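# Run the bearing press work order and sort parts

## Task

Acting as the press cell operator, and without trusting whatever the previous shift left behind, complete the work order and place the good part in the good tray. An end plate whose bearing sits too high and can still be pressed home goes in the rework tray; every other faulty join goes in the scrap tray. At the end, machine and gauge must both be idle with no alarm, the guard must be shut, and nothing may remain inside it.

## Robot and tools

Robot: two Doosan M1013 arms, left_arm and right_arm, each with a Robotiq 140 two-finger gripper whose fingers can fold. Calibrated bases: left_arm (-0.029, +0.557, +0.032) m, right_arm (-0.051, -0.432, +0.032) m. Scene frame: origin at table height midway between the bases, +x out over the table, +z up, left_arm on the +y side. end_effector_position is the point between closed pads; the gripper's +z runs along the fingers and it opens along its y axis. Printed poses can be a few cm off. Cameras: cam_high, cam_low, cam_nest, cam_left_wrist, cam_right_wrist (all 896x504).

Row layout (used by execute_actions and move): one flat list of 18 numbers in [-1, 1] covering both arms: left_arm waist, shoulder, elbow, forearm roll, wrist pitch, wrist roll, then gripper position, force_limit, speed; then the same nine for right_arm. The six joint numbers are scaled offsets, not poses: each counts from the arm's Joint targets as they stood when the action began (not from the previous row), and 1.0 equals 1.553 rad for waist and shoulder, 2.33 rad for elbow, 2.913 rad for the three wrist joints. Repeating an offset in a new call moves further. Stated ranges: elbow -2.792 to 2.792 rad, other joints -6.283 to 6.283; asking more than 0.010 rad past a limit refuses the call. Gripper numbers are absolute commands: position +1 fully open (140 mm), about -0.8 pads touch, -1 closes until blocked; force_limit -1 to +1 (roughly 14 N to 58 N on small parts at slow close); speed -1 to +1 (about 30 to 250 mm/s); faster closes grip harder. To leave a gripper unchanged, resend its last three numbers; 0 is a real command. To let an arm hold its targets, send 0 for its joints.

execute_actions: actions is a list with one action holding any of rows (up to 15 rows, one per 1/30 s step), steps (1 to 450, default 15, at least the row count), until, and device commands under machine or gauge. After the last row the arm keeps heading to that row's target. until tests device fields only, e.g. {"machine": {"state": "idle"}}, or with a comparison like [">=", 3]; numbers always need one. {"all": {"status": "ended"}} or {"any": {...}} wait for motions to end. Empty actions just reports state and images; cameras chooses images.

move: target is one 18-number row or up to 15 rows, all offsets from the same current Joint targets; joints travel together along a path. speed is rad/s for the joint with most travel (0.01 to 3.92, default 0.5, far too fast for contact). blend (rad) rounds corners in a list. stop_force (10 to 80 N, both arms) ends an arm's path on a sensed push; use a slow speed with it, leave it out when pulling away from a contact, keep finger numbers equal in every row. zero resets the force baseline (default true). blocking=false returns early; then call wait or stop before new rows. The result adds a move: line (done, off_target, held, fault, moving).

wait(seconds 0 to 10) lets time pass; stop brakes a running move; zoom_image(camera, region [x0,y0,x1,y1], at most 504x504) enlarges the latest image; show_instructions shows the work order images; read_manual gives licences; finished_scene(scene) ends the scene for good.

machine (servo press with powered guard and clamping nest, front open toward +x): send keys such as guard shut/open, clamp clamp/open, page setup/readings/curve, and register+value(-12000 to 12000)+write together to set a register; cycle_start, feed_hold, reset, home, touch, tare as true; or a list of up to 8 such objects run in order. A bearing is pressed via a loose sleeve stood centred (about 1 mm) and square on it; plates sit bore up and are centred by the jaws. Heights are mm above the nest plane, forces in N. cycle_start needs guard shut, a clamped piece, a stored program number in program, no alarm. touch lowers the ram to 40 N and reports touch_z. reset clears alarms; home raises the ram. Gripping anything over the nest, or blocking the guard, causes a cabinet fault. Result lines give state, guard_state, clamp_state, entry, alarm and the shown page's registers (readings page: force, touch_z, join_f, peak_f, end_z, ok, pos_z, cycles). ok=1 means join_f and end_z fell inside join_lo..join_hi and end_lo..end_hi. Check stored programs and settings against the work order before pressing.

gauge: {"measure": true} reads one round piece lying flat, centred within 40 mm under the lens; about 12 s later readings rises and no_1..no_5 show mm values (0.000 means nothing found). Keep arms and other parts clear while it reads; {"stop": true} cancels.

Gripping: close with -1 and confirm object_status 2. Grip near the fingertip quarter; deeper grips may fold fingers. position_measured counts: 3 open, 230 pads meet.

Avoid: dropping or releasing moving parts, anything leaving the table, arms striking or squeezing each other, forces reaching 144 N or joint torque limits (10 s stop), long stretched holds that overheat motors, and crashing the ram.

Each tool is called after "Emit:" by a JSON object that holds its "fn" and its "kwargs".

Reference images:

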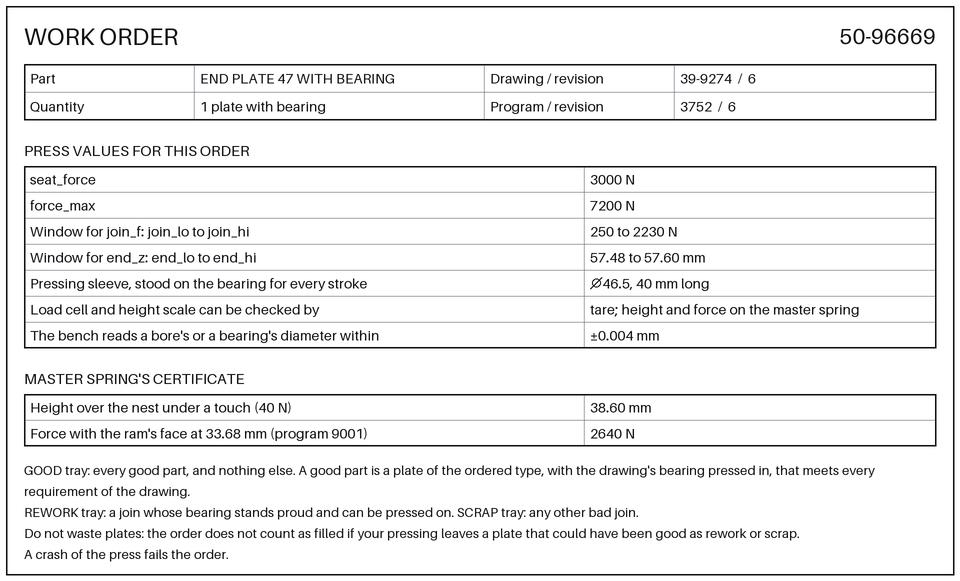

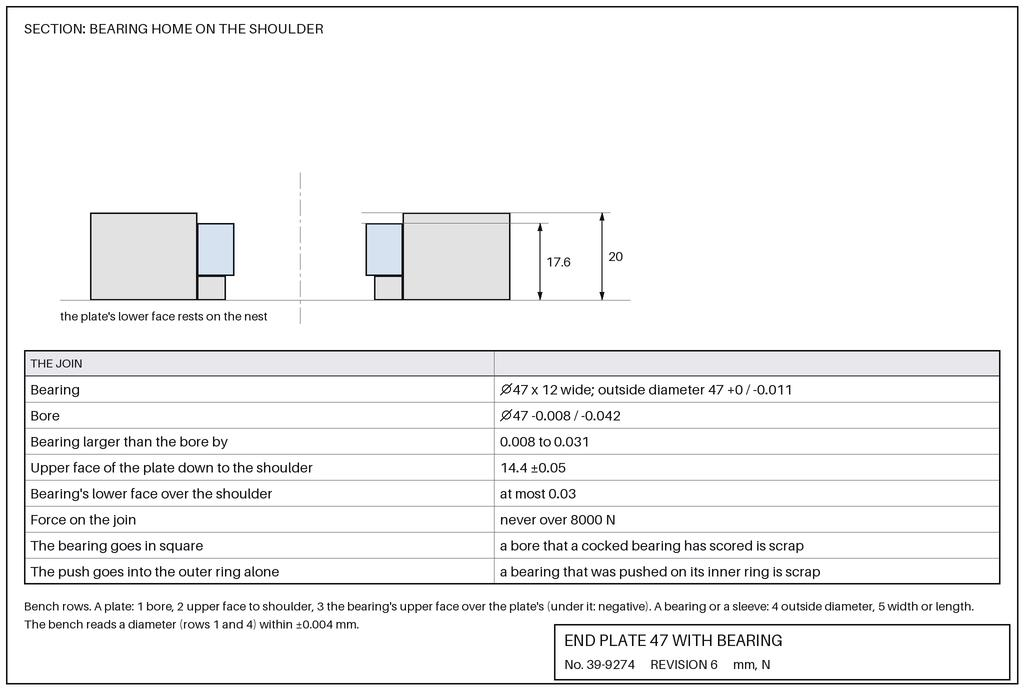

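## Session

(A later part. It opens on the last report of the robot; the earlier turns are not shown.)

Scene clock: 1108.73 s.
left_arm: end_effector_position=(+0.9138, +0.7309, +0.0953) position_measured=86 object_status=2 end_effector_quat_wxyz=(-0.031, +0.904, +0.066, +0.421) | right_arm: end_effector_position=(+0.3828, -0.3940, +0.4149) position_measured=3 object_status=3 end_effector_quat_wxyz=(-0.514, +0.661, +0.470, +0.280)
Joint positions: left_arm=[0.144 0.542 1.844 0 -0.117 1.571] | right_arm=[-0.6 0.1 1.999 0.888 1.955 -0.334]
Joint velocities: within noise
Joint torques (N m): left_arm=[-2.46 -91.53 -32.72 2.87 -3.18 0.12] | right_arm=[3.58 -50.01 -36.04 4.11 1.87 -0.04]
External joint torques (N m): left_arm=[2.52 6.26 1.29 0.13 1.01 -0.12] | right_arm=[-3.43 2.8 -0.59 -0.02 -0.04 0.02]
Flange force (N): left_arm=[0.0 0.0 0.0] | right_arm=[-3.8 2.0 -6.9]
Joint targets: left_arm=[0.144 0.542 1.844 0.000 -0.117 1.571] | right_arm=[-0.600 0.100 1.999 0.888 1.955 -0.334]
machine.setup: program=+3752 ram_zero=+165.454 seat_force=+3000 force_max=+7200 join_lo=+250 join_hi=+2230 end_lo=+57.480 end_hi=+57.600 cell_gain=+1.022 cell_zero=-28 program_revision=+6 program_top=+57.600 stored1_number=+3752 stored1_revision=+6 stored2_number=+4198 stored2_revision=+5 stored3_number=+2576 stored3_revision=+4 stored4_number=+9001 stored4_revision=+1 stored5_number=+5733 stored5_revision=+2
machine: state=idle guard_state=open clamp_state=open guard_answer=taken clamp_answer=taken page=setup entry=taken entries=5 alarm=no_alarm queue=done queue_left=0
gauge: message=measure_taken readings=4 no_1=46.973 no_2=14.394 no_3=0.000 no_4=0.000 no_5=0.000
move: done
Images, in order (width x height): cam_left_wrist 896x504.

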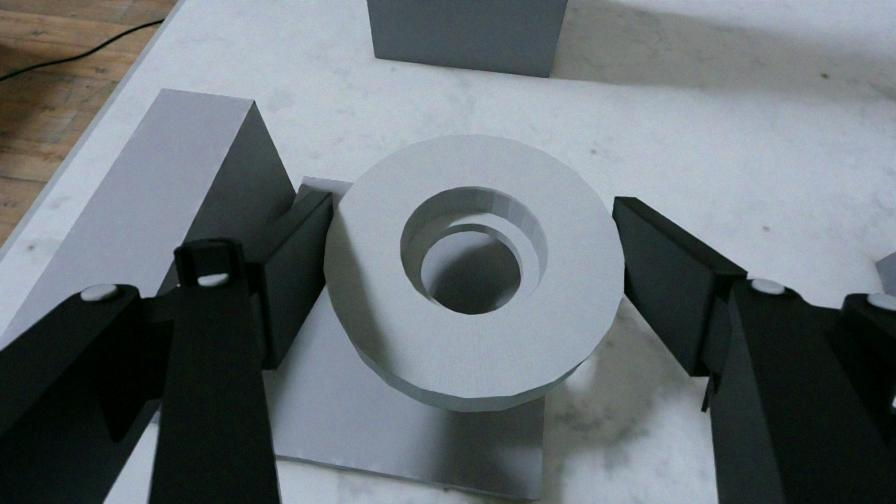

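Emit:
{"fn": "move", "kwargs": {"target": [[-0.009,-0.2028,0.1112,0,0.0192,0,-1,0.5,-1,0,0,0,0,0,0,1,1,1],[-0.2537,-0.2299,-0.0721,0,0.1806,0,-1,0.5,-1,0,0,0,0,0,0,1,1,1],[-0.2808,-0.1147,0.027,-0.3862,0.3663,0.6931,-1,0.5,-1,0,0,0,0,0,0,1,1,1],[-0.4097,-0.0583,-0.0071,-0.4158,0.3169,0.6698,-1,0.5,-1,0,0,0,0,0,0,1,1,1],[-0.4095,-0.047,-0.0034,-0.4236,0.3141,0.6814,-1,0.5,-1,0,0,0,0,0,0,1,1,1]], "speed": [0.3,0.7,0.8,0.2,0.05], "cameras": ["cam_left_wrist"]}}

Emit:
{"fn": "move", "kwargs": {"target": [[0,0.0055,0.0022,-0.0043,-0.0015,0.0058,-1,0.5,-1,0,0,0,0,0,0,1,1,1]], "speed": 0.02, "stop_force": 12, "cameras": ["cam_left_wrist"]}}

Scene clock: 1127.77 s.
left_arm: end_effector_position=(+0.6008, +0.0059, +0.1495) position_measured=86 object_status=2 end_effector_quat_wxyz=(+0.299, +0.641, -0.641, +0.298) | right_arm: end_effector_position=(+0.3828, -0.3940, +0.4149) position_measured=3 object_status=3 end_effector_quat_wxyz=(-0.514, +0.661, +0.470, +0.280)
Joint positions: left_arm=[-0.492 0.469 1.836 -1.234 0.798 3.556] | right_arm=[-0.6 0.1 1.999 0.888 1.955 -0.334]
Joint velocities: within noise
Joint torques (N m): left_arm=[-2.47 -83.44 -30.48 -0.97 1.13 0.17] | right_arm=[3.41 -50.77 -35.98 4.14 1.86 -0.06]
External joint torques (N m): left_arm=[2.67 6.12 0.54 0.65 -0.27 -0.17] | right_arm=[-3.48 3.91 -0.57 -0.05 -0.02 0.04]
Flange force (N): left_arm=[-4.8 -8.2 3.5] | right_arm=[-4.4 3.7 -7.7]
Joint targets: left_arm=[-0.492 0.469 1.836 -1.234 0.798 3.556] | right_arm=[-0.600 0.100 1.999 0.888 1.955 -0.334]
machine.setup: program=+3752 ram_zero=+165.454 seat_force=+3000 force_max=+7200 join_lo=+250 join_hi=+2230 end_lo=+57.480 end_hi=+57.600 cell_gain=+1.022 cell_zero=-28 program_revision=+6 program_top=+57.600 stored1_number=+3752 stored1_revision=+6 stored2_number=+4198 stored2_revision=+5 stored3_number=+2576 stored3_revision=+4 stored4_number=+9001 stored4_revision=+1 stored5_number=+5733 stored5_revision=+2
machine: state=idle guard_state=open clamp_state=open guard_answer=taken clamp_answer=taken page=setup entry=taken entries=5 alarm=no_alarm queue=done queue_left=0
gauge: message=measure_taken readings=4 no_1=46.973 no_2=14.394 no_3=0.000 no_4=0.000 no_5=0.000
move: done
Images, in order (width x height): cam_left_wrist 896x504.

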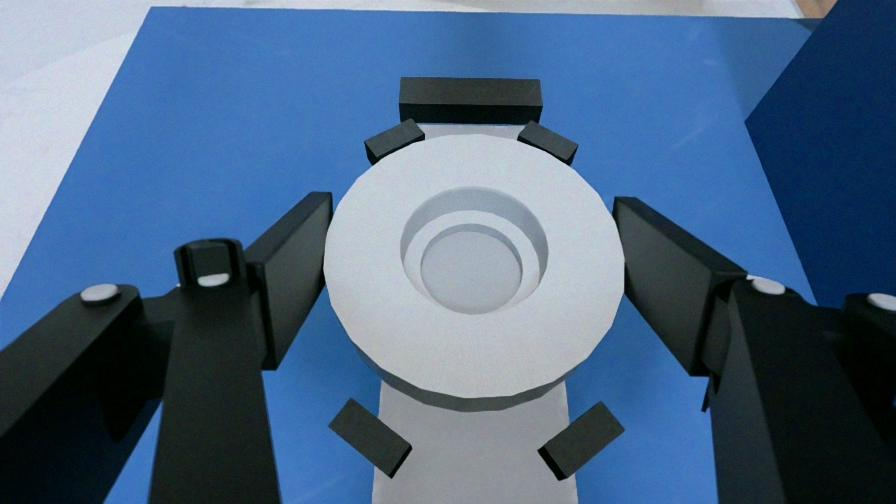

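Scene clock: 1128.70 s.
left_arm: end_effector_position=(+0.6008, +0.0059, +0.1466) position_measured=86 object_status=2 end_effector_quat_wxyz=(+0.299, +0.641, -0.641, +0.298) | right_arm: end_effector_position=(+0.3828, -0.3940, +0.4149) position_measured=3 object_status=3 end_effector_quat_wxyz=(-0.514, +0.661, +0.470, +0.280)
Joint positions: left_arm=[-0.492 0.472 1.838 -1.239 0.797 3.563] | right_arm=[-0.6 0.1 1.999 0.888 1.955 -0.334]
Joint velocities: within noise
Joint torques (N m): left_arm=[-3.82 -64.84 -21.72 1.58 -1.43 -0.2] | right_arm=[3.28 -50.05 -35.87 4.17 1.88 -0.1]
External joint torques (N m): left_arm=[4.05 -13.27 -8.24 -1.93 2.32 0.2] | right_arm=[-3.24 3.25 -0.67 -0.09 -0.05 0.08]
Flange force (N): left_arm=[9.0 -3.0 -15.9] | right_arm=[-3.7 3.0 -7.1]
Joint targets: left_arm=[-0.492 0.472 1.838 -1.239 0.797 3.563] | right_arm=[-0.600 0.100 1.999 0.888 1.955 -0.334]
machine.setup: program=+3752 ram_zero=+165.454 seat_force=+3000 force_max=+7200 join_lo=+250 join_hi=+2230 end_lo=+57.480 end_hi=+57.600 cell_gain=+1.022 cell_zero=-28 program_revision=+6 program_top=+57.600 stored1_number=+3752 stored1_revision=+6 stored2_number=+4198 stored2_revision=+5 stored3_number=+2576 stored3_revision=+4 stored4_number=+9001 stored4_revision=+1 stored5_number=+5733 stored5_revision=+2
machine: state=idle guard_state=open clamp_state=open guard_answer=taken clamp_answer=taken page=setup entry=taken entries=5 alarm=no_alarm queue=done queue_left=0
gauge: message=measure_taken readings=4 no_1=46.973 no_2=14.394 no_3=0.000 no_4=0.000 no_5=0.000
move: contact (left_arm)
Images, in order (width x height): cam_left_wrist 896x504.

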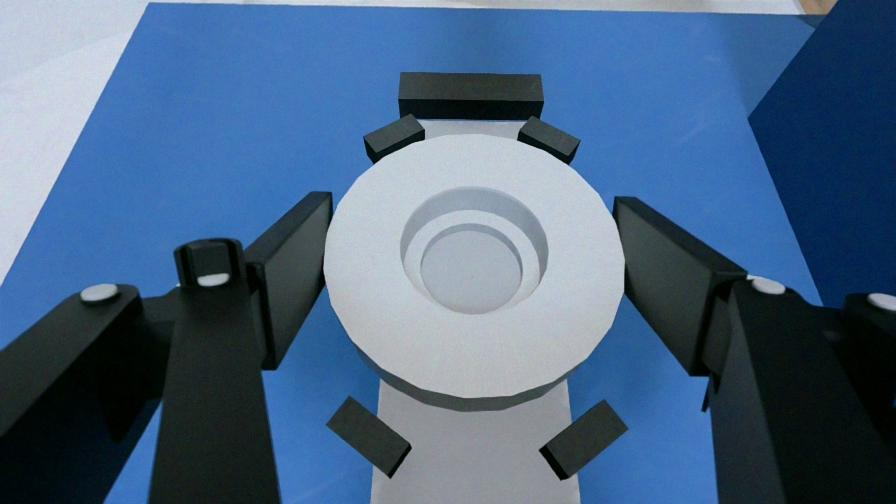

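Emit:
{"fn": "move", "kwargs": {"target": [[0,0,0,0,0,0,0.5,0.5,-1,0,0,0,0,0,0,1,1,1]], "speed": 0.02, "cameras": []}}

Emit:
{"fn": "execute_actions", "kwargs": {"actions": [{"machine":{"clamp":"clamp"},"steps":60}], "cameras": []}}

Emit:
{"fn": "move", "kwargs": {"target": [[0,-0.0133,-0.0045,0.0095,0.0032,-0.014,0.55,0.5,-1,0,0,0,0,0,0,1,1,1],[0.1287,-0.0697,0.0296,0.0391,0.0525,0.0093,0.55,0.5,-1,0,0,0,0,0,0,1,1,1],[0.1558,-0.1848,-0.0695,0.4253,-0.1332,-0.6838,0.1,-0.05,-0.5,0,0,0,0,0,0,1,1,1],[0.12,-0.0391,0.102,0.4253,-0.3484,-0.6838,0.1,-0.05,-0.5,0,0,0,0,0,0,1,1,1]], "speed": [0.05,0.3,0.8,0.7], "cameras": ["cam_left_wrist","cam_nest"]}}

Scene clock: 1145.00 s.
left_arm: end_effector_position=(+0.6007, +0.0059, +0.1465) position_measured=66 object_status=0 end_effector_quat_wxyz=(+0.299, +0.641, -0.641, +0.298) | right_arm: end_effector_position=(+0.3828, -0.3940, +0.4149) position_measured=3 object_status=3 end_effector_quat_wxyz=(-0.514, +0.661, +0.470, +0.280)
Joint positions: left_arm=[-0.492 0.472 1.838 -1.239 0.797 3.563] | right_arm=[-0.6 0.1 1.999 0.888 1.955 -0.334]
Joint velocities: within noise
Joint torques (N m): left_arm=[-2.72 -80.4 -28.98 -0.52 0.81 0.11] | right_arm=[3.5 -50.29 -35.92 4.19 1.89 -0.07]
External joint torques (N m): left_arm=[2.9 2.86 -0.8 0.17 0.07 -0.11] | right_arm=[-3.36 3.28 -0.61 -0.11 -0.05 0.05]
Flange force (N): left_arm=[-2.7 -7.0 0.3] | right_arm=[-4.0 2.8 -7.2]
Joint targets: left_arm=[-0.492 0.472 1.838 -1.239 0.797 3.563] | right_arm=[-0.600 0.100 1.999 0.888 1.955 -0.334]
machine.setup: program=+3752 ram_zero=+165.454 seat_force=+3000 force_max=+7200 join_lo=+250 join_hi=+2230 end_lo=+57.480 end_hi=+57.600 cell_gain=+1.022 cell_zero=-28 program_revision=+6 program_top=+57.600 stored1_number=+3752 stored1_revision=+6 stored2_number=+4198 stored2_revision=+5 stored3_number=+2576 stored3_revision=+4 stored4_number=+9001 stored4_revision=+1 stored5_number=+5733 stored5_revision=+2
machine: state=idle guard_state=open clamp_state=open guard_answer=taken clamp_answer=taken page=setup entry=taken entries=5 alarm=no_alarm queue=done queue_left=0
gauge: message=measure_taken readings=4 no_1=46.973 no_2=14.394 no_3=0.000 no_4=0.000 no_5=0.000
move: done
No camera images: "cameras" was empty.

Scene clock: 1147.20 s.
left_arm: end_effector_position=(+0.6008, +0.0059, +0.1466) position_measured=66 object_status=3 end_effector_quat_wxyz=(+0.299, +0.641, -0.641, +0.298) | right_arm: end_effector_position=(+0.3828, -0.3940, +0.4149) position_measured=3 object_status=3 end_effector_quat_wxyz=(-0.514, +0.661, +0.470, +0.280)
Joint positions: left_arm=[-0.492 0.472 1.838 -1.239 0.797 3.563] | right_arm=[-0.6 0.1 1.999 0.888 1.955 -0.334]
Joint velocities: within noise
Joint torques (N m): left_arm=[-2.42 -80.33 -28.95 -0.46 0.79 0.1] | right_arm=[3.89 -50.44 -35.98 4.15 1.85 -0.1]
External joint torques (N m): left_arm=[2.76 2.44 -0.94 0.12 0.08 -0.1] | right_arm=[-3.83 3.61 -0.53 -0.07 -0.01 0.08]
Flange force (N): left_arm=[-2.3 -6.6 0.1] | right_arm=[-4.6 2.9 -7.9]
Joint targets: left_arm=[-0.492 0.472 1.838 -1.239 0.797 3.563] | right_arm=[-0.600 0.100 1.999 0.888 1.955 -0.334]
Tool commands: left_gripper/position=+0.5 left_gripper/force_limit=+0.5 left_gripper/speed=-1.0 right_gripper/position=+1.0 right_gripper/force_limit=+1.0 right_gripper/speed=+1.0
machine.setup: program=+3752 ram_zero=+165.454 seat_force=+3000 force_max=+7200 join_lo=+250 join_hi=+2230 end_lo=+57.480 end_hi=+57.600 cell_gain=+1.022 cell_zero=-28 program_revision=+6 program_top=+57.600 stored1_number=+3752 stored1_revision=+6 stored2_number=+4198 stored2_revision=+5 stored3_number=+2576 stored3_revision=+4 stored4_number=+9001 stored4_revision=+1 stored5_number=+5733 stored5_revision=+2
machine: state=idle guard_state=open clamp_state=clamped guard_answer=taken clamp_answer=taken page=setup entry=taken entries=5 alarm=no_alarm queue=done queue_left=0
gauge: message=measure_taken readings=4 no_1=46.973 no_2=14.394 no_3=0.000 no_4=0.000 no_5=0.000
No camera images: "cameras" was empty.

Scene clock: 1153.87 s.
left_arm: end_effector_position=(+0.7862, +0.3382, +0.0960) position_measured=117 object_status=3 end_effector_quat_wxyz=(+0.064, +0.896, -0.137, +0.418) | right_arm: end_effector_position=(+0.3828, -0.3940, +0.4149) position_measured=3 object_status=3 end_effector_quat_wxyz=(-0.514, +0.661, +0.470, +0.280)
Joint positions: left_arm=[-0.306 0.411 2.076 0 -0.218 1.571] | right_arm=[-0.6 0.1 1.999 0.888 1.955 -0.334]
Joint velocities: within noise
Joint torques (N m): left_arm=[-2.55 -72.74 -26.96 2.52 -2.33 0.15] | right_arm=[3.17 -50.19 -36.04 4.14 1.91 -0.01]
External joint torques (N m): left_arm=[2.51 2.92 -1.19 0.15 0.15 -0.15] | right_arm=[-2.99 3.03 -0.54 -0.06 -0.08 -0.01]
Flange force (N): left_arm=[0.0 0.0 0.0] | right_arm=[-3.7 2.8 -6.4]
Joint targets: left_arm=[-0.306 0.411 2.076 0.000 -0.218 1.571] | right_arm=[-0.600 0.100 1.999 0.888 1.955 -0.334]
machine.setup: program=+3752 ram_zero=+165.454 seat_force=+3000 force_max=+7200 join_lo=+250 join_hi=+2230 end_lo=+57.480 end_hi=+57.600 cell_gain=+1.022 cell_zero=-28 program_revision=+6 program_top=+57.600 stored1_number=+3752 stored1_revision=+6 stored2_number=+4198 stored2_revision=+5 stored3_number=+2576 stored3_revision=+4 stored4_number=+9001 stored4_revision=+1 stored5_number=+5733 stored5_revision=+2
machine: state=idle guard_state=open clamp_state=clamped guard_answer=taken clamp_answer=taken page=setup entry=taken entries=5 alarm=no_alarm queue=done queue_left=0
gauge: message=measure_taken readings=4 no_1=46.973 no_2=14.394 no_3=0.000 no_4=0.000 no_5=0.000
move: done
Images, in order (width x height): cam_nest 896x504, cam_left_wrist 896x504.

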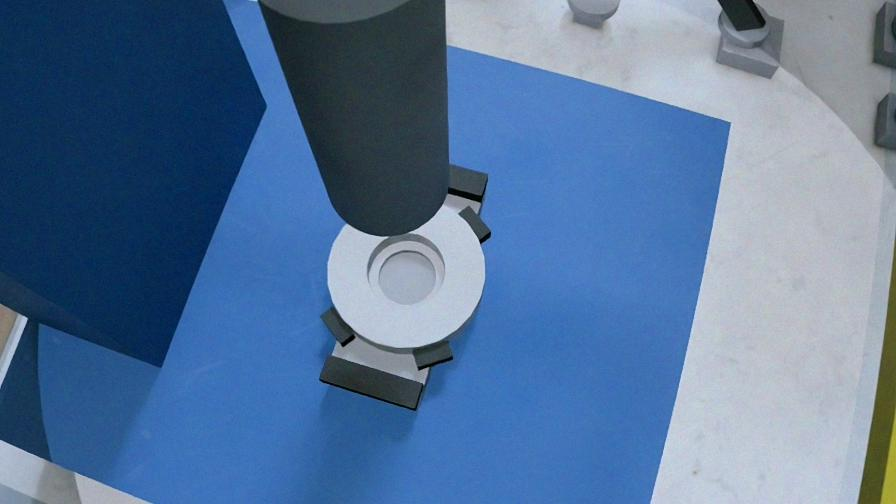

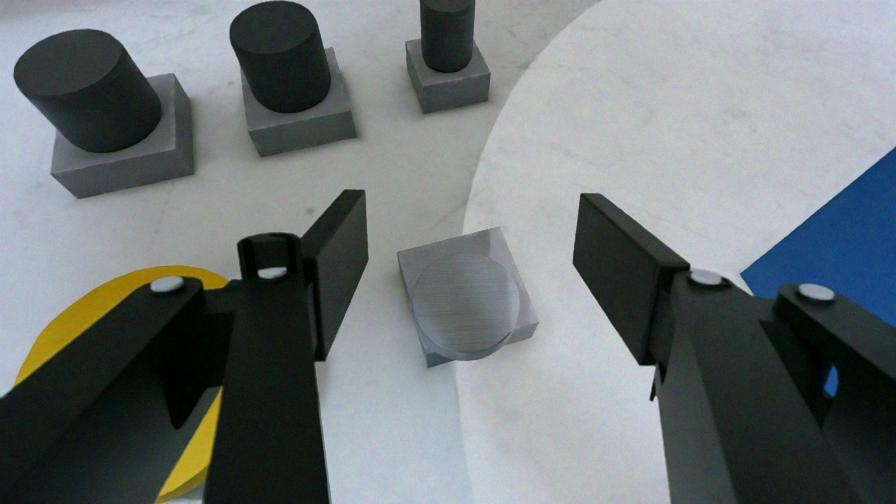

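Emit:
{"fn": "move", "kwargs": {"target": [[0,0.0391,0.0061,0,-0.0254,0,0.1,-0.05,-1,0,0,0,0,0,0,1,1,1],[0,0.0391,0.0061,0,-0.0254,0,-1,-0.05,-1,0,0,0,0,0,0,1,1,1],[0,0,0,0,0,0,-1,-0.05,-1,0,0,0,0,0,0,1,1,1],[0.0359,-0.1457,-0.1715,0,0.2152,0,-1,-0.05,-1,0,0,0,0,0,0,1,1,1],[0.0088,-0.0305,-0.0724,-0.3862,0.4009,0.6931,-1,-0.05,-1,0,0,0,0,0,0,1,1,1],[-0.1155,0.0079,-0.1092,-0.405,0.3576,0.6564,-1,-0.05,-1,0,0,0,0,0,0,1,1,1]], "speed": [0.1,0.05,0.1,0.7,0.8,0.2], "cameras": ["cam_left_wrist","cam_nest"]}}

Emit:
{"fn": "zoom_image", "kwargs": {"camera": "cam_left_wrist", "region": [340, 140, 640, 308]}}

Emit:
{"fn": "zoom_image", "kwargs": {"camera": "cam_nest", "region": [300, 190, 520, 314]}}

Scene clock: 1182.53 s.
left_arm: end_effector_position=(+0.6004, +0.0118, +0.1875) position_measured=161 object_status=2 end_effector_quat_wxyz=(+0.299, +0.641, -0.641, +0.299) | right_arm: end_effector_position=(+0.3828, -0.3940, +0.4149) position_measured=3 object_status=3 end_effector_quat_wxyz=(-0.514, +0.661, +0.470, +0.280)
Joint positions: left_arm=[-0.485 0.424 1.821 -1.18 0.824 3.483] | right_arm=[-0.6 0.1 1.999 0.888 1.955 -0.334]
Joint velocities: within noise
Joint torques (N m): left_arm=[-2.05 -78.42 -31.34 -0.39 0.73 0.15] | right_arm=[3.58 -50.26 -36.06 4.16 1.88 -0.07]
External joint torques (N m): left_arm=[2.16 3.65 -0.43 0.2 -0.01 -0.15] | right_arm=[-3.68 3.38 -0.52 -0.06 -0.05 0.05]
Flange force (N): left_arm=[-2.4 -6.8 1.7] | right_arm=[-4.4 2.7 -7.5]
Joint targets: left_arm=[-0.485 0.424 1.821 -1.180 0.824 3.483] | right_arm=[-0.600 0.100 1.999 0.888 1.955 -0.334]
machine.setup: program=+3752 ram_zero=+165.454 seat_force=+3000 force_max=+7200 join_lo=+250 join_hi=+2230 end_lo=+57.480 end_hi=+57.600 cell_gain=+1.022 cell_zero=-28 program_revision=+6 program_top=+57.600 stored1_number=+3752 stored1_revision=+6 stored2_number=+4198 stored2_revision=+5 stored3_number=+2576 stored3_revision=+4 stored4_number=+9001 stored4_revision=+1 stored5_number=+5733 stored5_revision=+2
machine: state=idle guard_state=open clamp_state=clamped guard_answer=taken clamp_answer=taken page=setup entry=taken entries=5 alarm=no_alarm queue=done queue_left=0
gauge: message=measure_taken readings=4 no_1=46.973 no_2=14.394 no_3=0.000 no_4=0.000 no_5=0.000
move: done
Images, in order (width x height): cam_nest 896x504, cam_left_wrist 896x504.

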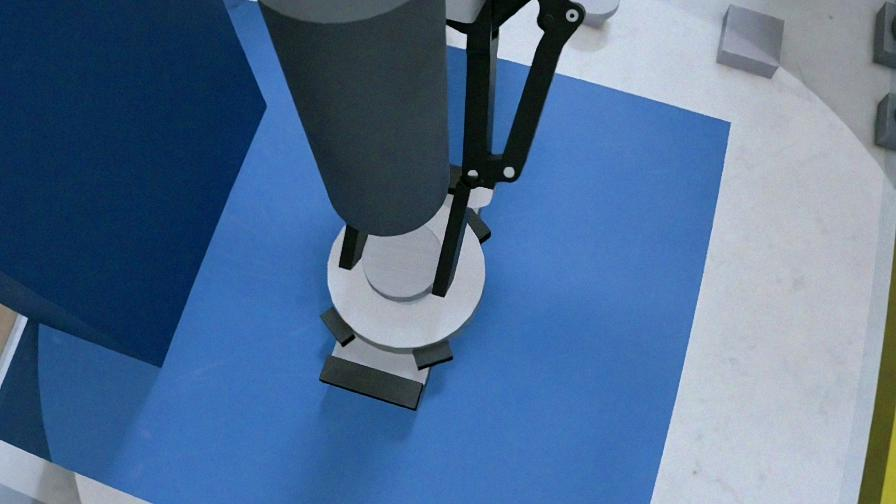

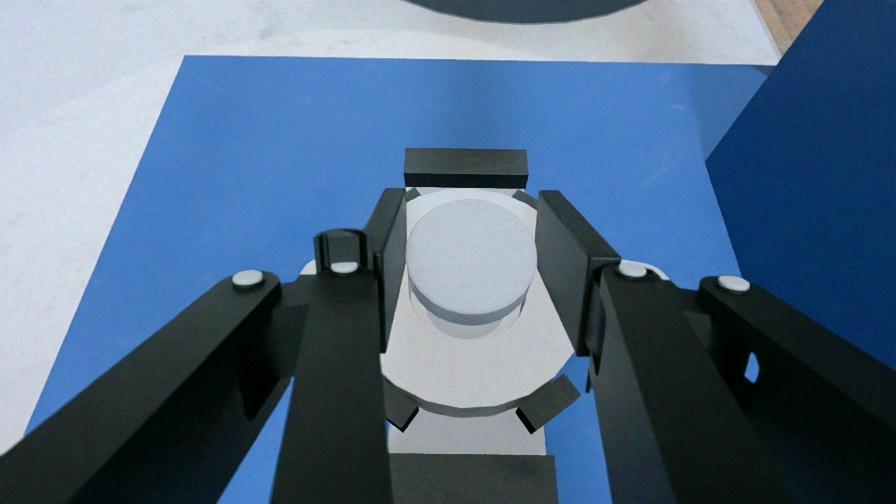

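Scaled by 1.680.

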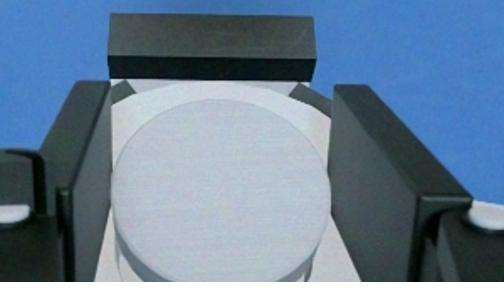

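Scaled by 2.291.

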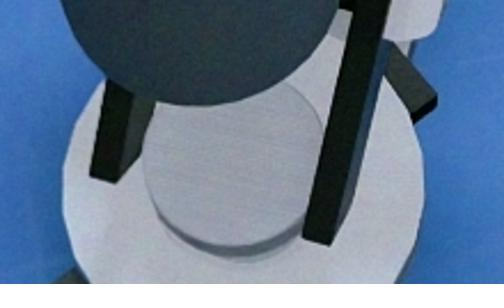

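Emit:
{"fn": "zoom_image", "kwargs": {"camera": "cam_left_wrist", "region": [395, 270, 545, 354]}}

Scaled by 3.360.

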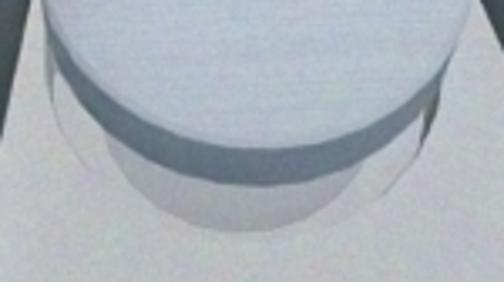

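Emit:
{"fn": "move", "kwargs": {"target": [[0.0006,0.0065,0.0031,-0.0049,-0.0021,0.0067,-1,-0.05,-1,0,0,0,0,0,0,1,1,1]], "speed": 0.02, "cameras": ["cam_left_wrist","cam_nest"]}}

Emit:
{"fn": "zoom_image", "kwargs": {"camera": "cam_left_wrist", "region": [395, 270, 545, 354]}}

Emit:
{"fn": "zoom_image", "kwargs": {"camera": "cam_nest", "region": [340, 240, 470, 313]}}

Scene clock: 1233.27 s.
left_arm: end_effector_position=(+0.6003, +0.0126, +0.1773) position_measured=161 object_status=2 end_effector_quat_wxyz=(+0.299, +0.642, -0.640, +0.299) | right_arm: end_effector_position=(+0.3828, -0.3940, +0.4149) position_measured=3 object_status=3 end_effector_quat_wxyz=(-0.514, +0.661, +0.470, +0.280)
Joint positions: left_arm=[-0.484 0.434 1.829 -1.194 0.817 3.502] | right_arm=[-0.6 0.1 1.999 0.888 1.955 -0.334]
Joint velocities: within noise
Joint torques (N m): left_arm=[-2.59 -79.11 -31.01 -0.44 0.8 0.11] | right_arm=[3.37 -50.35 -35.84 4.09 1.87 -0.1]
External joint torques (N m): left_arm=[2.72 3.62 -0.26 0.2 -0.03 -0.11] | right_arm=[-3.37 3.53 -0.69 -0.01 -0.03 0.08]
Flange force (N): left_arm=[-3.2 -6.8 1.1] | right_arm=[-3.8 3.3 -7.4]
Joint targets: left_arm=[-0.484 0.434 1.829 -1.194 0.817 3.502] | right_arm=[-0.600 0.100 1.999 0.888 1.955 -0.334]
machine.setup: program=+3752 ram_zero=+165.454 seat_force=+3000 force_max=+7200 join_lo=+250 join_hi=+2230 end_lo=+57.480 end_hi=+57.600 cell_gain=+1.022 cell_zero=-28 program_revision=+6 program_top=+57.600 stored1_number=+3752 stored1_revision=+6 stored2_number=+4198 stored2_revision=+5 stored3_number=+2576 stored3_revision=+4 stored4_number=+9001 stored4_revision=+1 stored5_number=+5733 stored5_revision=+2
machine: state=idle guard_state=open clamp_state=clamped guard_answer=taken clamp_answer=taken page=setup entry=taken entries=5 alarm=no_alarm queue=done queue_left=0
gauge: message=measure_taken readings=4 no_1=46.973 no_2=14.394 no_3=0.000 no_4=0.000 no_5=0.000
move: done
Images, in order (width x height): cam_nest 896x504, cam_left_wrist 896x504.

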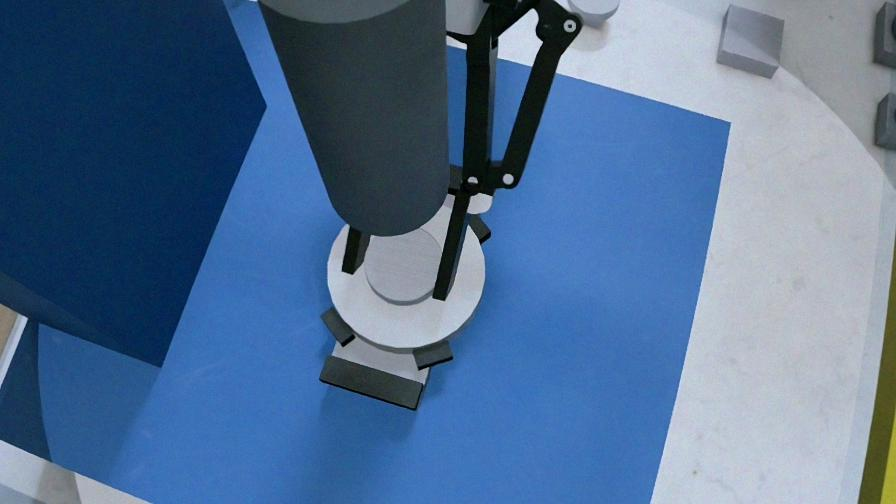

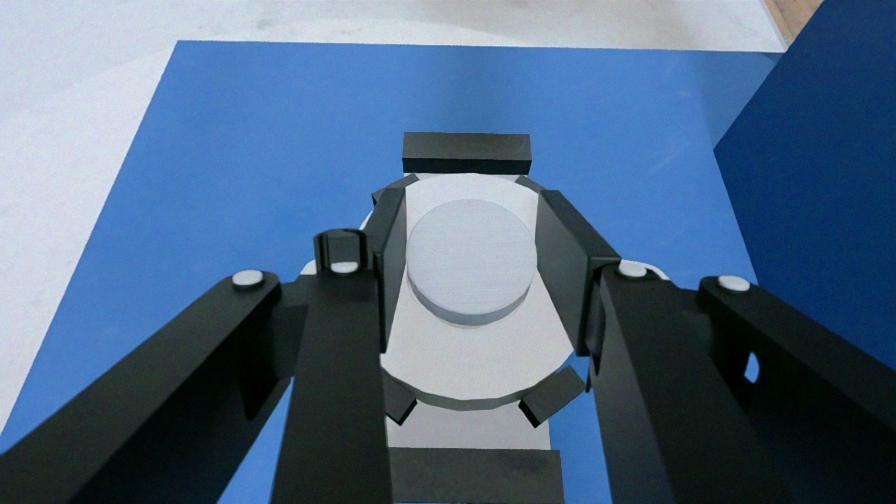

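Scaled by 3.360.

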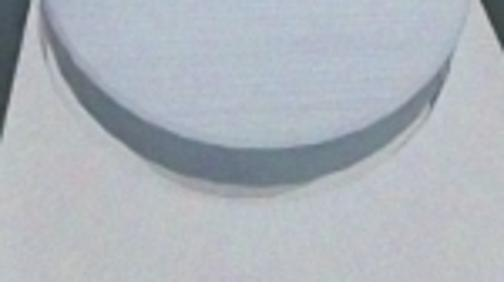

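Scaled by 3.877.

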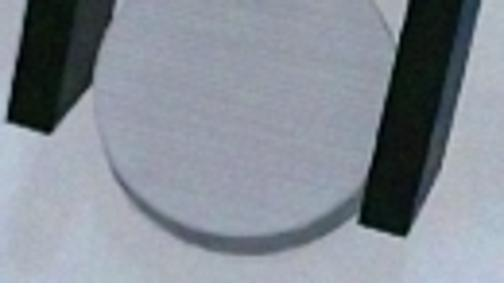

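Emit:
{"fn": "move", "kwargs": {"target": [[0,0.0055,0.0023,-0.0033,-0.0015,0.0045,-1,-0.05,-1,0,0,0,0,0,0,1,1,1]], "speed": 0.015, "stop_force": 10, "cameras": ["cam_left_wrist","cam_nest"]}}

Emit:
{"fn": "zoom_image", "kwargs": {"camera": "cam_left_wrist", "region": [395, 270, 545, 354]}}

Emit:
{"fn": "zoom_image", "kwargs": {"camera": "cam_nest", "region": [340, 240, 470, 313]}}

Scene clock: 1243.00 s.
left_arm: end_effector_position=(+0.6001, +0.0128, +0.1729) position_measured=161 object_status=2 end_effector_quat_wxyz=(+0.299, +0.642, -0.640, +0.298) | right_arm: end_effector_position=(+0.3828, -0.3940, +0.4149) position_measured=3 object_status=3 end_effector_quat_wxyz=(-0.514, +0.661, +0.470, +0.280)
Joint positions: left_arm=[-0.484 0.438 1.831 -1.199 0.815 3.509] | right_arm=[-0.6 0.1 1.999 0.888 1.955 -0.334]
Joint velocities: within noise
Joint torques (N m): left_arm=[-6.9 -67.23 -23.54 1.66 0.19 0.3] | right_arm=[3.66 -50.08 -35.9 4.15 1.92 -0.02]
External joint torques (N m): left_arm=[7.05 -8.98 -7.68 -1.92 0.6 -0.3] | right_arm=[-3.53 3.3 -0.6 -0.07 -0.09 0]
Flange force (N): left_arm=[5.0 -7.6 -13.4] | right_arm=[-4.3 2.8 -7.4]
Joint targets: left_arm=[-0.484 0.438 1.831 -1.199 0.815 3.509] | right_arm=[-0.600 0.100 1.999 0.888 1.955 -0.334]
machine.setup: program=+3752 ram_zero=+165.454 seat_force=+3000 force_max=+7200 join_lo=+250 join_hi=+2230 end_lo=+57.480 end_hi=+57.600 cell_gain=+1.022 cell_zero=-28 program_revision=+6 program_top=+57.600 stored1_number=+3752 stored1_revision=+6 stored2_number=+4198 stored2_revision=+5 stored3_number=+2576 stored3_revision=+4 stored4_number=+9001 stored4_revision=+1 stored5_number=+5733 stored5_revision=+2
machine: state=idle guard_state=open clamp_state=clamped guard_answer=taken clamp_answer=taken page=setup entry=taken entries=5 alarm=no_alarm queue=done queue_left=0
gauge: message=measure_taken readings=4 no_1=46.973 no_2=14.394 no_3=0.000 no_4=0.000 no_5=0.000
move: contact (left_arm)
Images, in order (width x height): cam_nest 896x504, cam_left_wrist 896x504.

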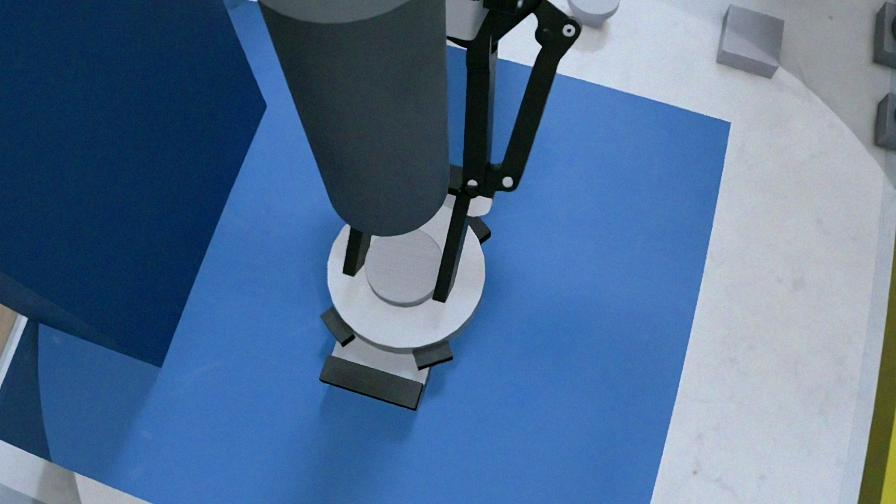

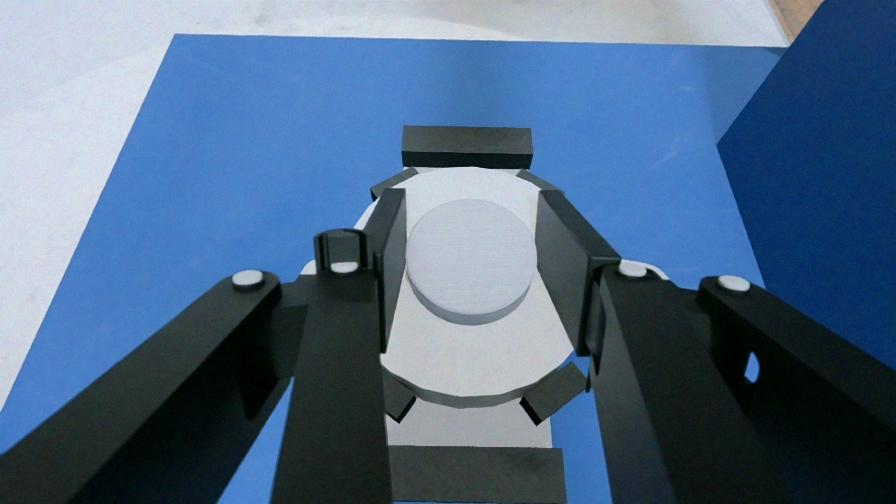

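Scaled by 3.360.

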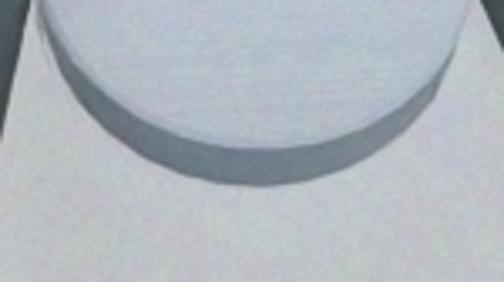

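Scaled by 3.877.

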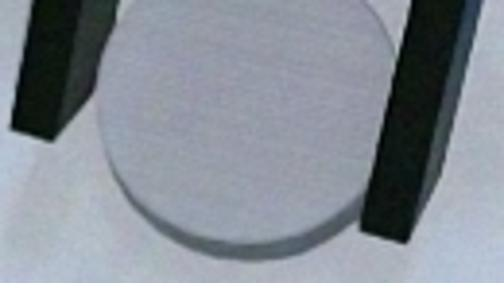

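Emit:
{"fn": "move", "kwargs": {"target": [[0,0,0,0,0,0,0.1,-0.05,-1,0,0,0,0,0,0,1,1,1],[0,-0.0100,-0.0040,0.0068,0.0030,-0.0094,0.1,-0.05,-1,0,0,0,0,0,0,1,1,1],[0.1236,-0.0478,0.0326,0.0254,0.0463,0.0278,0.1,-0.05,-1,0,0,0,0,0,0,1,1,1],[0.1507,-0.1629,-0.0665,0.4116,-0.1394,-0.6653,0.1,-0.05,-1,0,0,0,0,0,0,1,1,1],[0.1816,-0.0148,0.0554,0.4116,-0.3165,-0.6653,0.1,-0.05,-1,0,0,0,0,0,0,1,1,1]], "speed": [0.02,0.03,0.3,0.8,0.5], "cameras": ["cam_left_wrist","cam_nest"]}}

Emit:
{"fn": "zoom_image", "kwargs": {"camera": "cam_nest", "region": [320, 200, 500, 301]}}

Scene clock: 1278.13 s.
left_arm: end_effector_position=(+0.8530, +0.4138, +0.1358) position_measured=117 object_status=3 end_effector_quat_wxyz=(+0.042, +0.902, -0.090, +0.421) | right_arm: end_effector_position=(+0.3828, -0.3940, +0.4149) position_measured=3 object_status=3 end_effector_quat_wxyz=(-0.514, +0.661, +0.470, +0.280)
Joint positions: left_arm=[-0.202 0.415 1.96 0 -0.107 1.571] | right_arm=[-0.6 0.1 1.999 0.888 1.955 -0.334]
Joint velocities: within noise
Joint torques (N m): left_arm=[-2.52 -76.05 -31.45 2.88 -2.36 0.1] | right_arm=[3.12 -50.47 -35.9 4.14 1.87 -0.07]
External joint torques (N m): left_arm=[2.59 1.98 -0.41 0.16 0.17 -0.1] | right_arm=[-2.82 3.26 -0.69 -0.06 -0.03 0.05]
Flange force (N): left_arm=[0.0 0.0 0.0] | right_arm=[-3.3 3.4 -6.6]
Joint targets: left_arm=[-0.202 0.415 1.960 0.000 -0.107 1.571] | right_arm=[-0.600 0.100 1.999 0.888 1.955 -0.334]
machine.setup: program=+3752 ram_zero=+165.454 seat_force=+3000 force_max=+7200 join_lo=+250 join_hi=+2230 end_lo=+57.480 end_hi=+57.600 cell_gain=+1.022 cell_zero=-28 program_revision=+6 program_top=+57.600 stored1_number=+3752 stored1_revision=+6 stored2_number=+4198 stored2_revision=+5 stored3_number=+2576 stored3_revision=+4 stored4_number=+9001 stored4_revision=+1 stored5_number=+5733 stored5_revision=+2
machine: state=idle guard_state=open clamp_state=clamped guard_answer=taken clamp_answer=taken page=setup entry=taken entries=5 alarm=no_alarm queue=done queue_left=0
gauge: message=measure_taken readings=4 no_1=46.973 no_2=14.394 no_3=0.000 no_4=0.000 no_5=0.000
move: done
Images, in order (width x height): cam_nest 896x504, cam_left_wrist 896x504.

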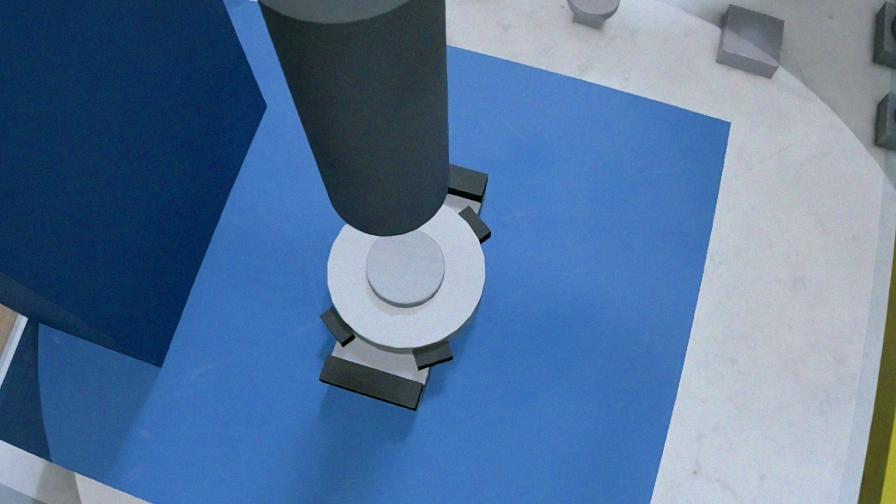

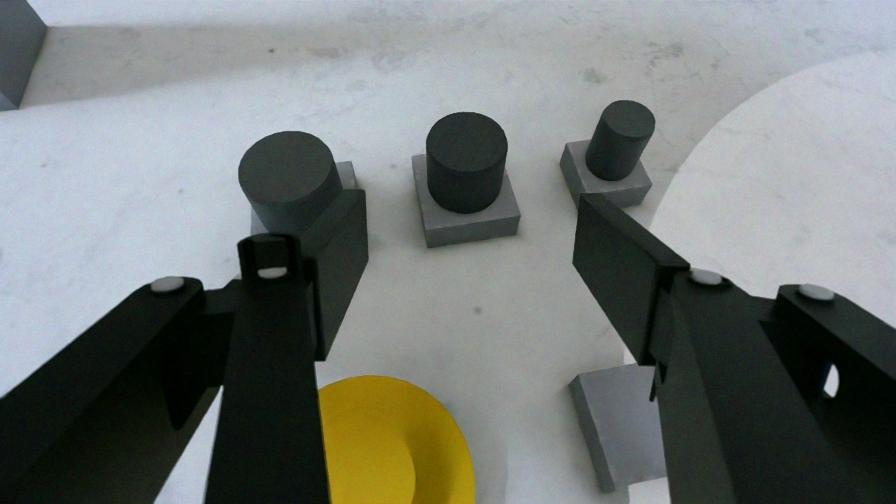

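Scaled by 2.800.

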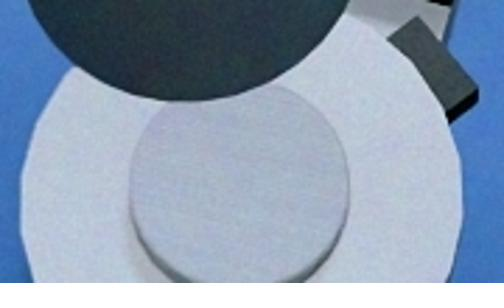

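Emit:
{"fn": "move", "kwargs": {"target": [0,0.0794,0.0096,0,-0.1096,0,0.1,-0.02,-1,0,0,0,0,0,0,1,1,1], "speed": 0.2, "cameras": ["cam_left_wrist"]}}

Scene clock: 1294.57 s.
left_arm: end_effector_position=(+0.8906, +0.4063, +0.0959) position_measured=117 object_status=3 end_effector_quat_wxyz=(+0.050, +0.862, -0.086, +0.497) | right_arm: end_effector_position=(+0.3828, -0.3940, +0.4149) position_measured=3 object_status=3 end_effector_quat_wxyz=(-0.514, +0.661, +0.470, +0.280)
Joint positions: left_arm=[-0.202 0.538 1.983 0 -0.426 1.571] | right_arm=[-0.6 0.1 1.999 0.888 1.955 -0.334]
Joint velocities: within noise
Joint torques (N m): left_arm=[-2.38 -84.53 -26.69 2.41 -2.54 0.11] | right_arm=[3.47 -50.39 -36.02 4.17 1.86 -0.03]
External joint torques (N m): left_arm=[2.52 2.96 -0.68 0.15 0.08 -0.11] | right_arm=[-3.25 3.66 -0.45 -0.1 -0.03 0.01]
Flange force (N): left_arm=[-1.2 -4.9 5.9] | right_arm=[-4.4 3.4 -7.1]
Joint targets: left_arm=[-0.202 0.539 1.983 0.000 -0.426 1.571] | right_arm=[-0.600 0.100 1.999 0.888 1.955 -0.334]
machine.setup: program=+3752 ram_zero=+165.454 seat_force=+3000 force_max=+7200 join_lo=+250 join_hi=+2230 end_lo=+57.480 end_hi=+57.600 cell_gain=+1.022 cell_zero=-28 program_revision=+6 program_top=+57.600 stored1_number=+3752 stored1_revision=+6 stored2_number=+4198 stored2_revision=+5 stored3_number=+2576 stored3_revision=+4 stored4_number=+9001 stored4_revision=+1 stored5_number=+5733 stored5_revision=+2
machine: state=idle guard_state=open clamp_state=clamped guard_answer=taken clamp_answer=taken page=setup entry=taken entries=5 alarm=no_alarm queue=done queue_left=0
gauge: message=measure_taken readings=4 no_1=46.973 no_2=14.394 no_3=0.000 no_4=0.000 no_5=0.000
move: done
Images, in order (width x height): cam_left_wrist 896x504.

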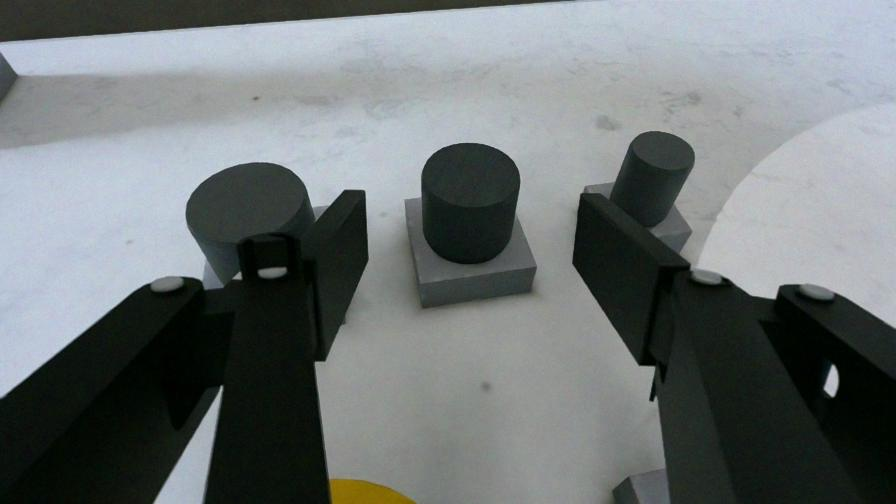

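Emit:
{"fn": "move", "kwargs": {"target": [0.0013,0.0621,-0.0498,0,0.0065,0,0.1,-0.02,-1,0,0,0,0,0,0,1,1,1], "speed": 0.1, "cameras": ["cam_left_wrist"]}}

Emit:
{"fn": "move", "kwargs": {"target": [0,0.0039,0.0001,0,-0.0023,0,0.1,-0.02,-1,0,0,0,0,0,0,1,1,1], "speed": 0.01, "stop_force": 10, "cameras": []}}

Scene clock: 1319.63 s.
left_arm: end_effector_position=(+0.9485, +0.3966, +0.0694) position_measured=117 object_status=3 end_effector_quat_wxyz=(+0.049, +0.862, -0.085, +0.497) | right_arm: end_effector_position=(+0.3828, -0.3940, +0.4149) position_measured=3 object_status=3 end_effector_quat_wxyz=(-0.514, +0.661, +0.470, +0.280)
Joint positions: left_arm=[-0.2 0.635 1.867 0 -0.407 1.571] | right_arm=[-0.6 0.1 1.999 0.888 1.955 -0.334]
Joint velocities: within noise
Joint torques (N m): left_arm=[-2.65 -93.53 -28.08 2.51 -2.53 0.11] | right_arm=[3.44 -50.15 -35.93 4.14 1.91 -0.13]
External joint torques (N m): left_arm=[2.89 3.25 0.16 0.1 0.07 -0.11] | right_arm=[-3.61 3.48 -0.58 -0.05 -0.08 0.11]
Flange force (N): left_arm=[-2.2 -4.8 4.8] | right_arm=[-4.2 3.0 -7.5]
Joint targets: left_arm=[-0.200 0.635 1.867 0.000 -0.407 1.571] | right_arm=[-0.600 0.100 1.999 0.888 1.955 -0.334]
machine.setup: program=+3752 ram_zero=+165.454 seat_force=+3000 force_max=+7200 join_lo=+250 join_hi=+2230 end_lo=+57.480 end_hi=+57.600 cell_gain=+1.022 cell_zero=-28 program_revision=+6 program_top=+57.600 stored1_number=+3752 stored1_revision=+6 stored2_number=+4198 stored2_revision=+5 stored3_number=+2576 stored3_revision=+4 stored4_number=+9001 stored4_revision=+1 stored5_number=+5733 stored5_revision=+2
machine: state=idle guard_state=open clamp_state=clamped guard_answer=taken clamp_answer=taken page=setup entry=taken entries=5 alarm=no_alarm queue=done queue_left=0
gauge: message=measure_taken readings=4 no_1=46.973 no_2=14.394 no_3=0.000 no_4=0.000 no_5=0.000
move: done
Images, in order (width x height): cam_left_wrist 896x504.

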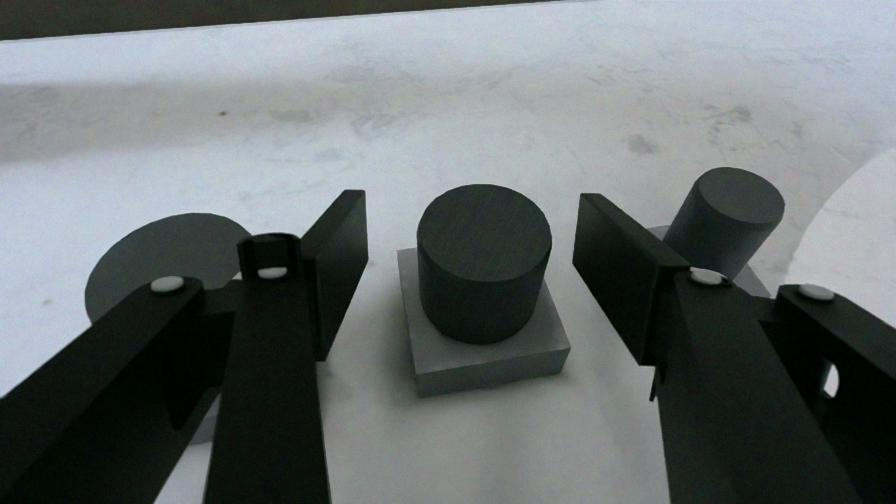

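Scene clock: 1321.03 s.
left_arm: end_effector_position=(+0.9487, +0.3966, +0.0652) position_measured=117 object_status=3 end_effector_quat_wxyz=(+0.049, +0.862, -0.085, +0.498) | right_arm: end_effector_position=(+0.3828, -0.3940, +0.4149) position_measured=3 object_status=3 end_effector_quat_wxyz=(-0.514, +0.661, +0.470, +0.280)
Joint positions: left_arm=[-0.2 0.641 1.867 0 -0.414 1.571] | right_arm=[-0.6 0.1 1.999 0.888 1.955 -0.334]
Joint velocities: within noise
Joint torques (N m): left_arm=[-2.43 -94.07 -27.22 2.44 -2.56 0.11] | right_arm=[3.37 -50.01 -35.87 4.17 1.86 -0.11]
External joint torques (N m): left_arm=[2.47 3.23 -0.62 0.17 0.09 -0.11] | right_arm=[-3.25 2.84 -0.72 -0.08 -0.03 0.09]
Flange force (N): left_arm=[-1.3 -4.5 6.1] | right_arm=[-3.4 2.3 -6.9]
Joint targets: left_arm=[-0.200 0.641 1.867 0.000 -0.414 1.571] | right_arm=[-0.600 0.100 1.999 0.888 1.955 -0.334]
machine.setup: program=+3752 ram_zero=+165.454 seat_force=+3000 force_max=+7200 join_lo=+250 join_hi=+2230 end_lo=+57.480 end_hi=+57.600 cell_gain=+1.022 cell_zero=-28 program_revision=+6 program_top=+57.600 stored1_number=+3752 stored1_revision=+6 stored2_number=+4198 stored2_revision=+5 stored3_number=+2576 stored3_revision=+4 stored4_number=+9001 stored4_revision=+1 stored5_number=+5733 stored5_revision=+2
machine: state=idle guard_state=open clamp_state=clamped guard_answer=taken clamp_answer=taken page=setup entry=taken entries=5 alarm=no_alarm queue=done queue_left=0
gauge: message=measure_taken readings=4 no_1=46.973 no_2=14.394 no_3=0.000 no_4=0.000 no_5=0.000
move: done
No camera images: "cameras" was empty.


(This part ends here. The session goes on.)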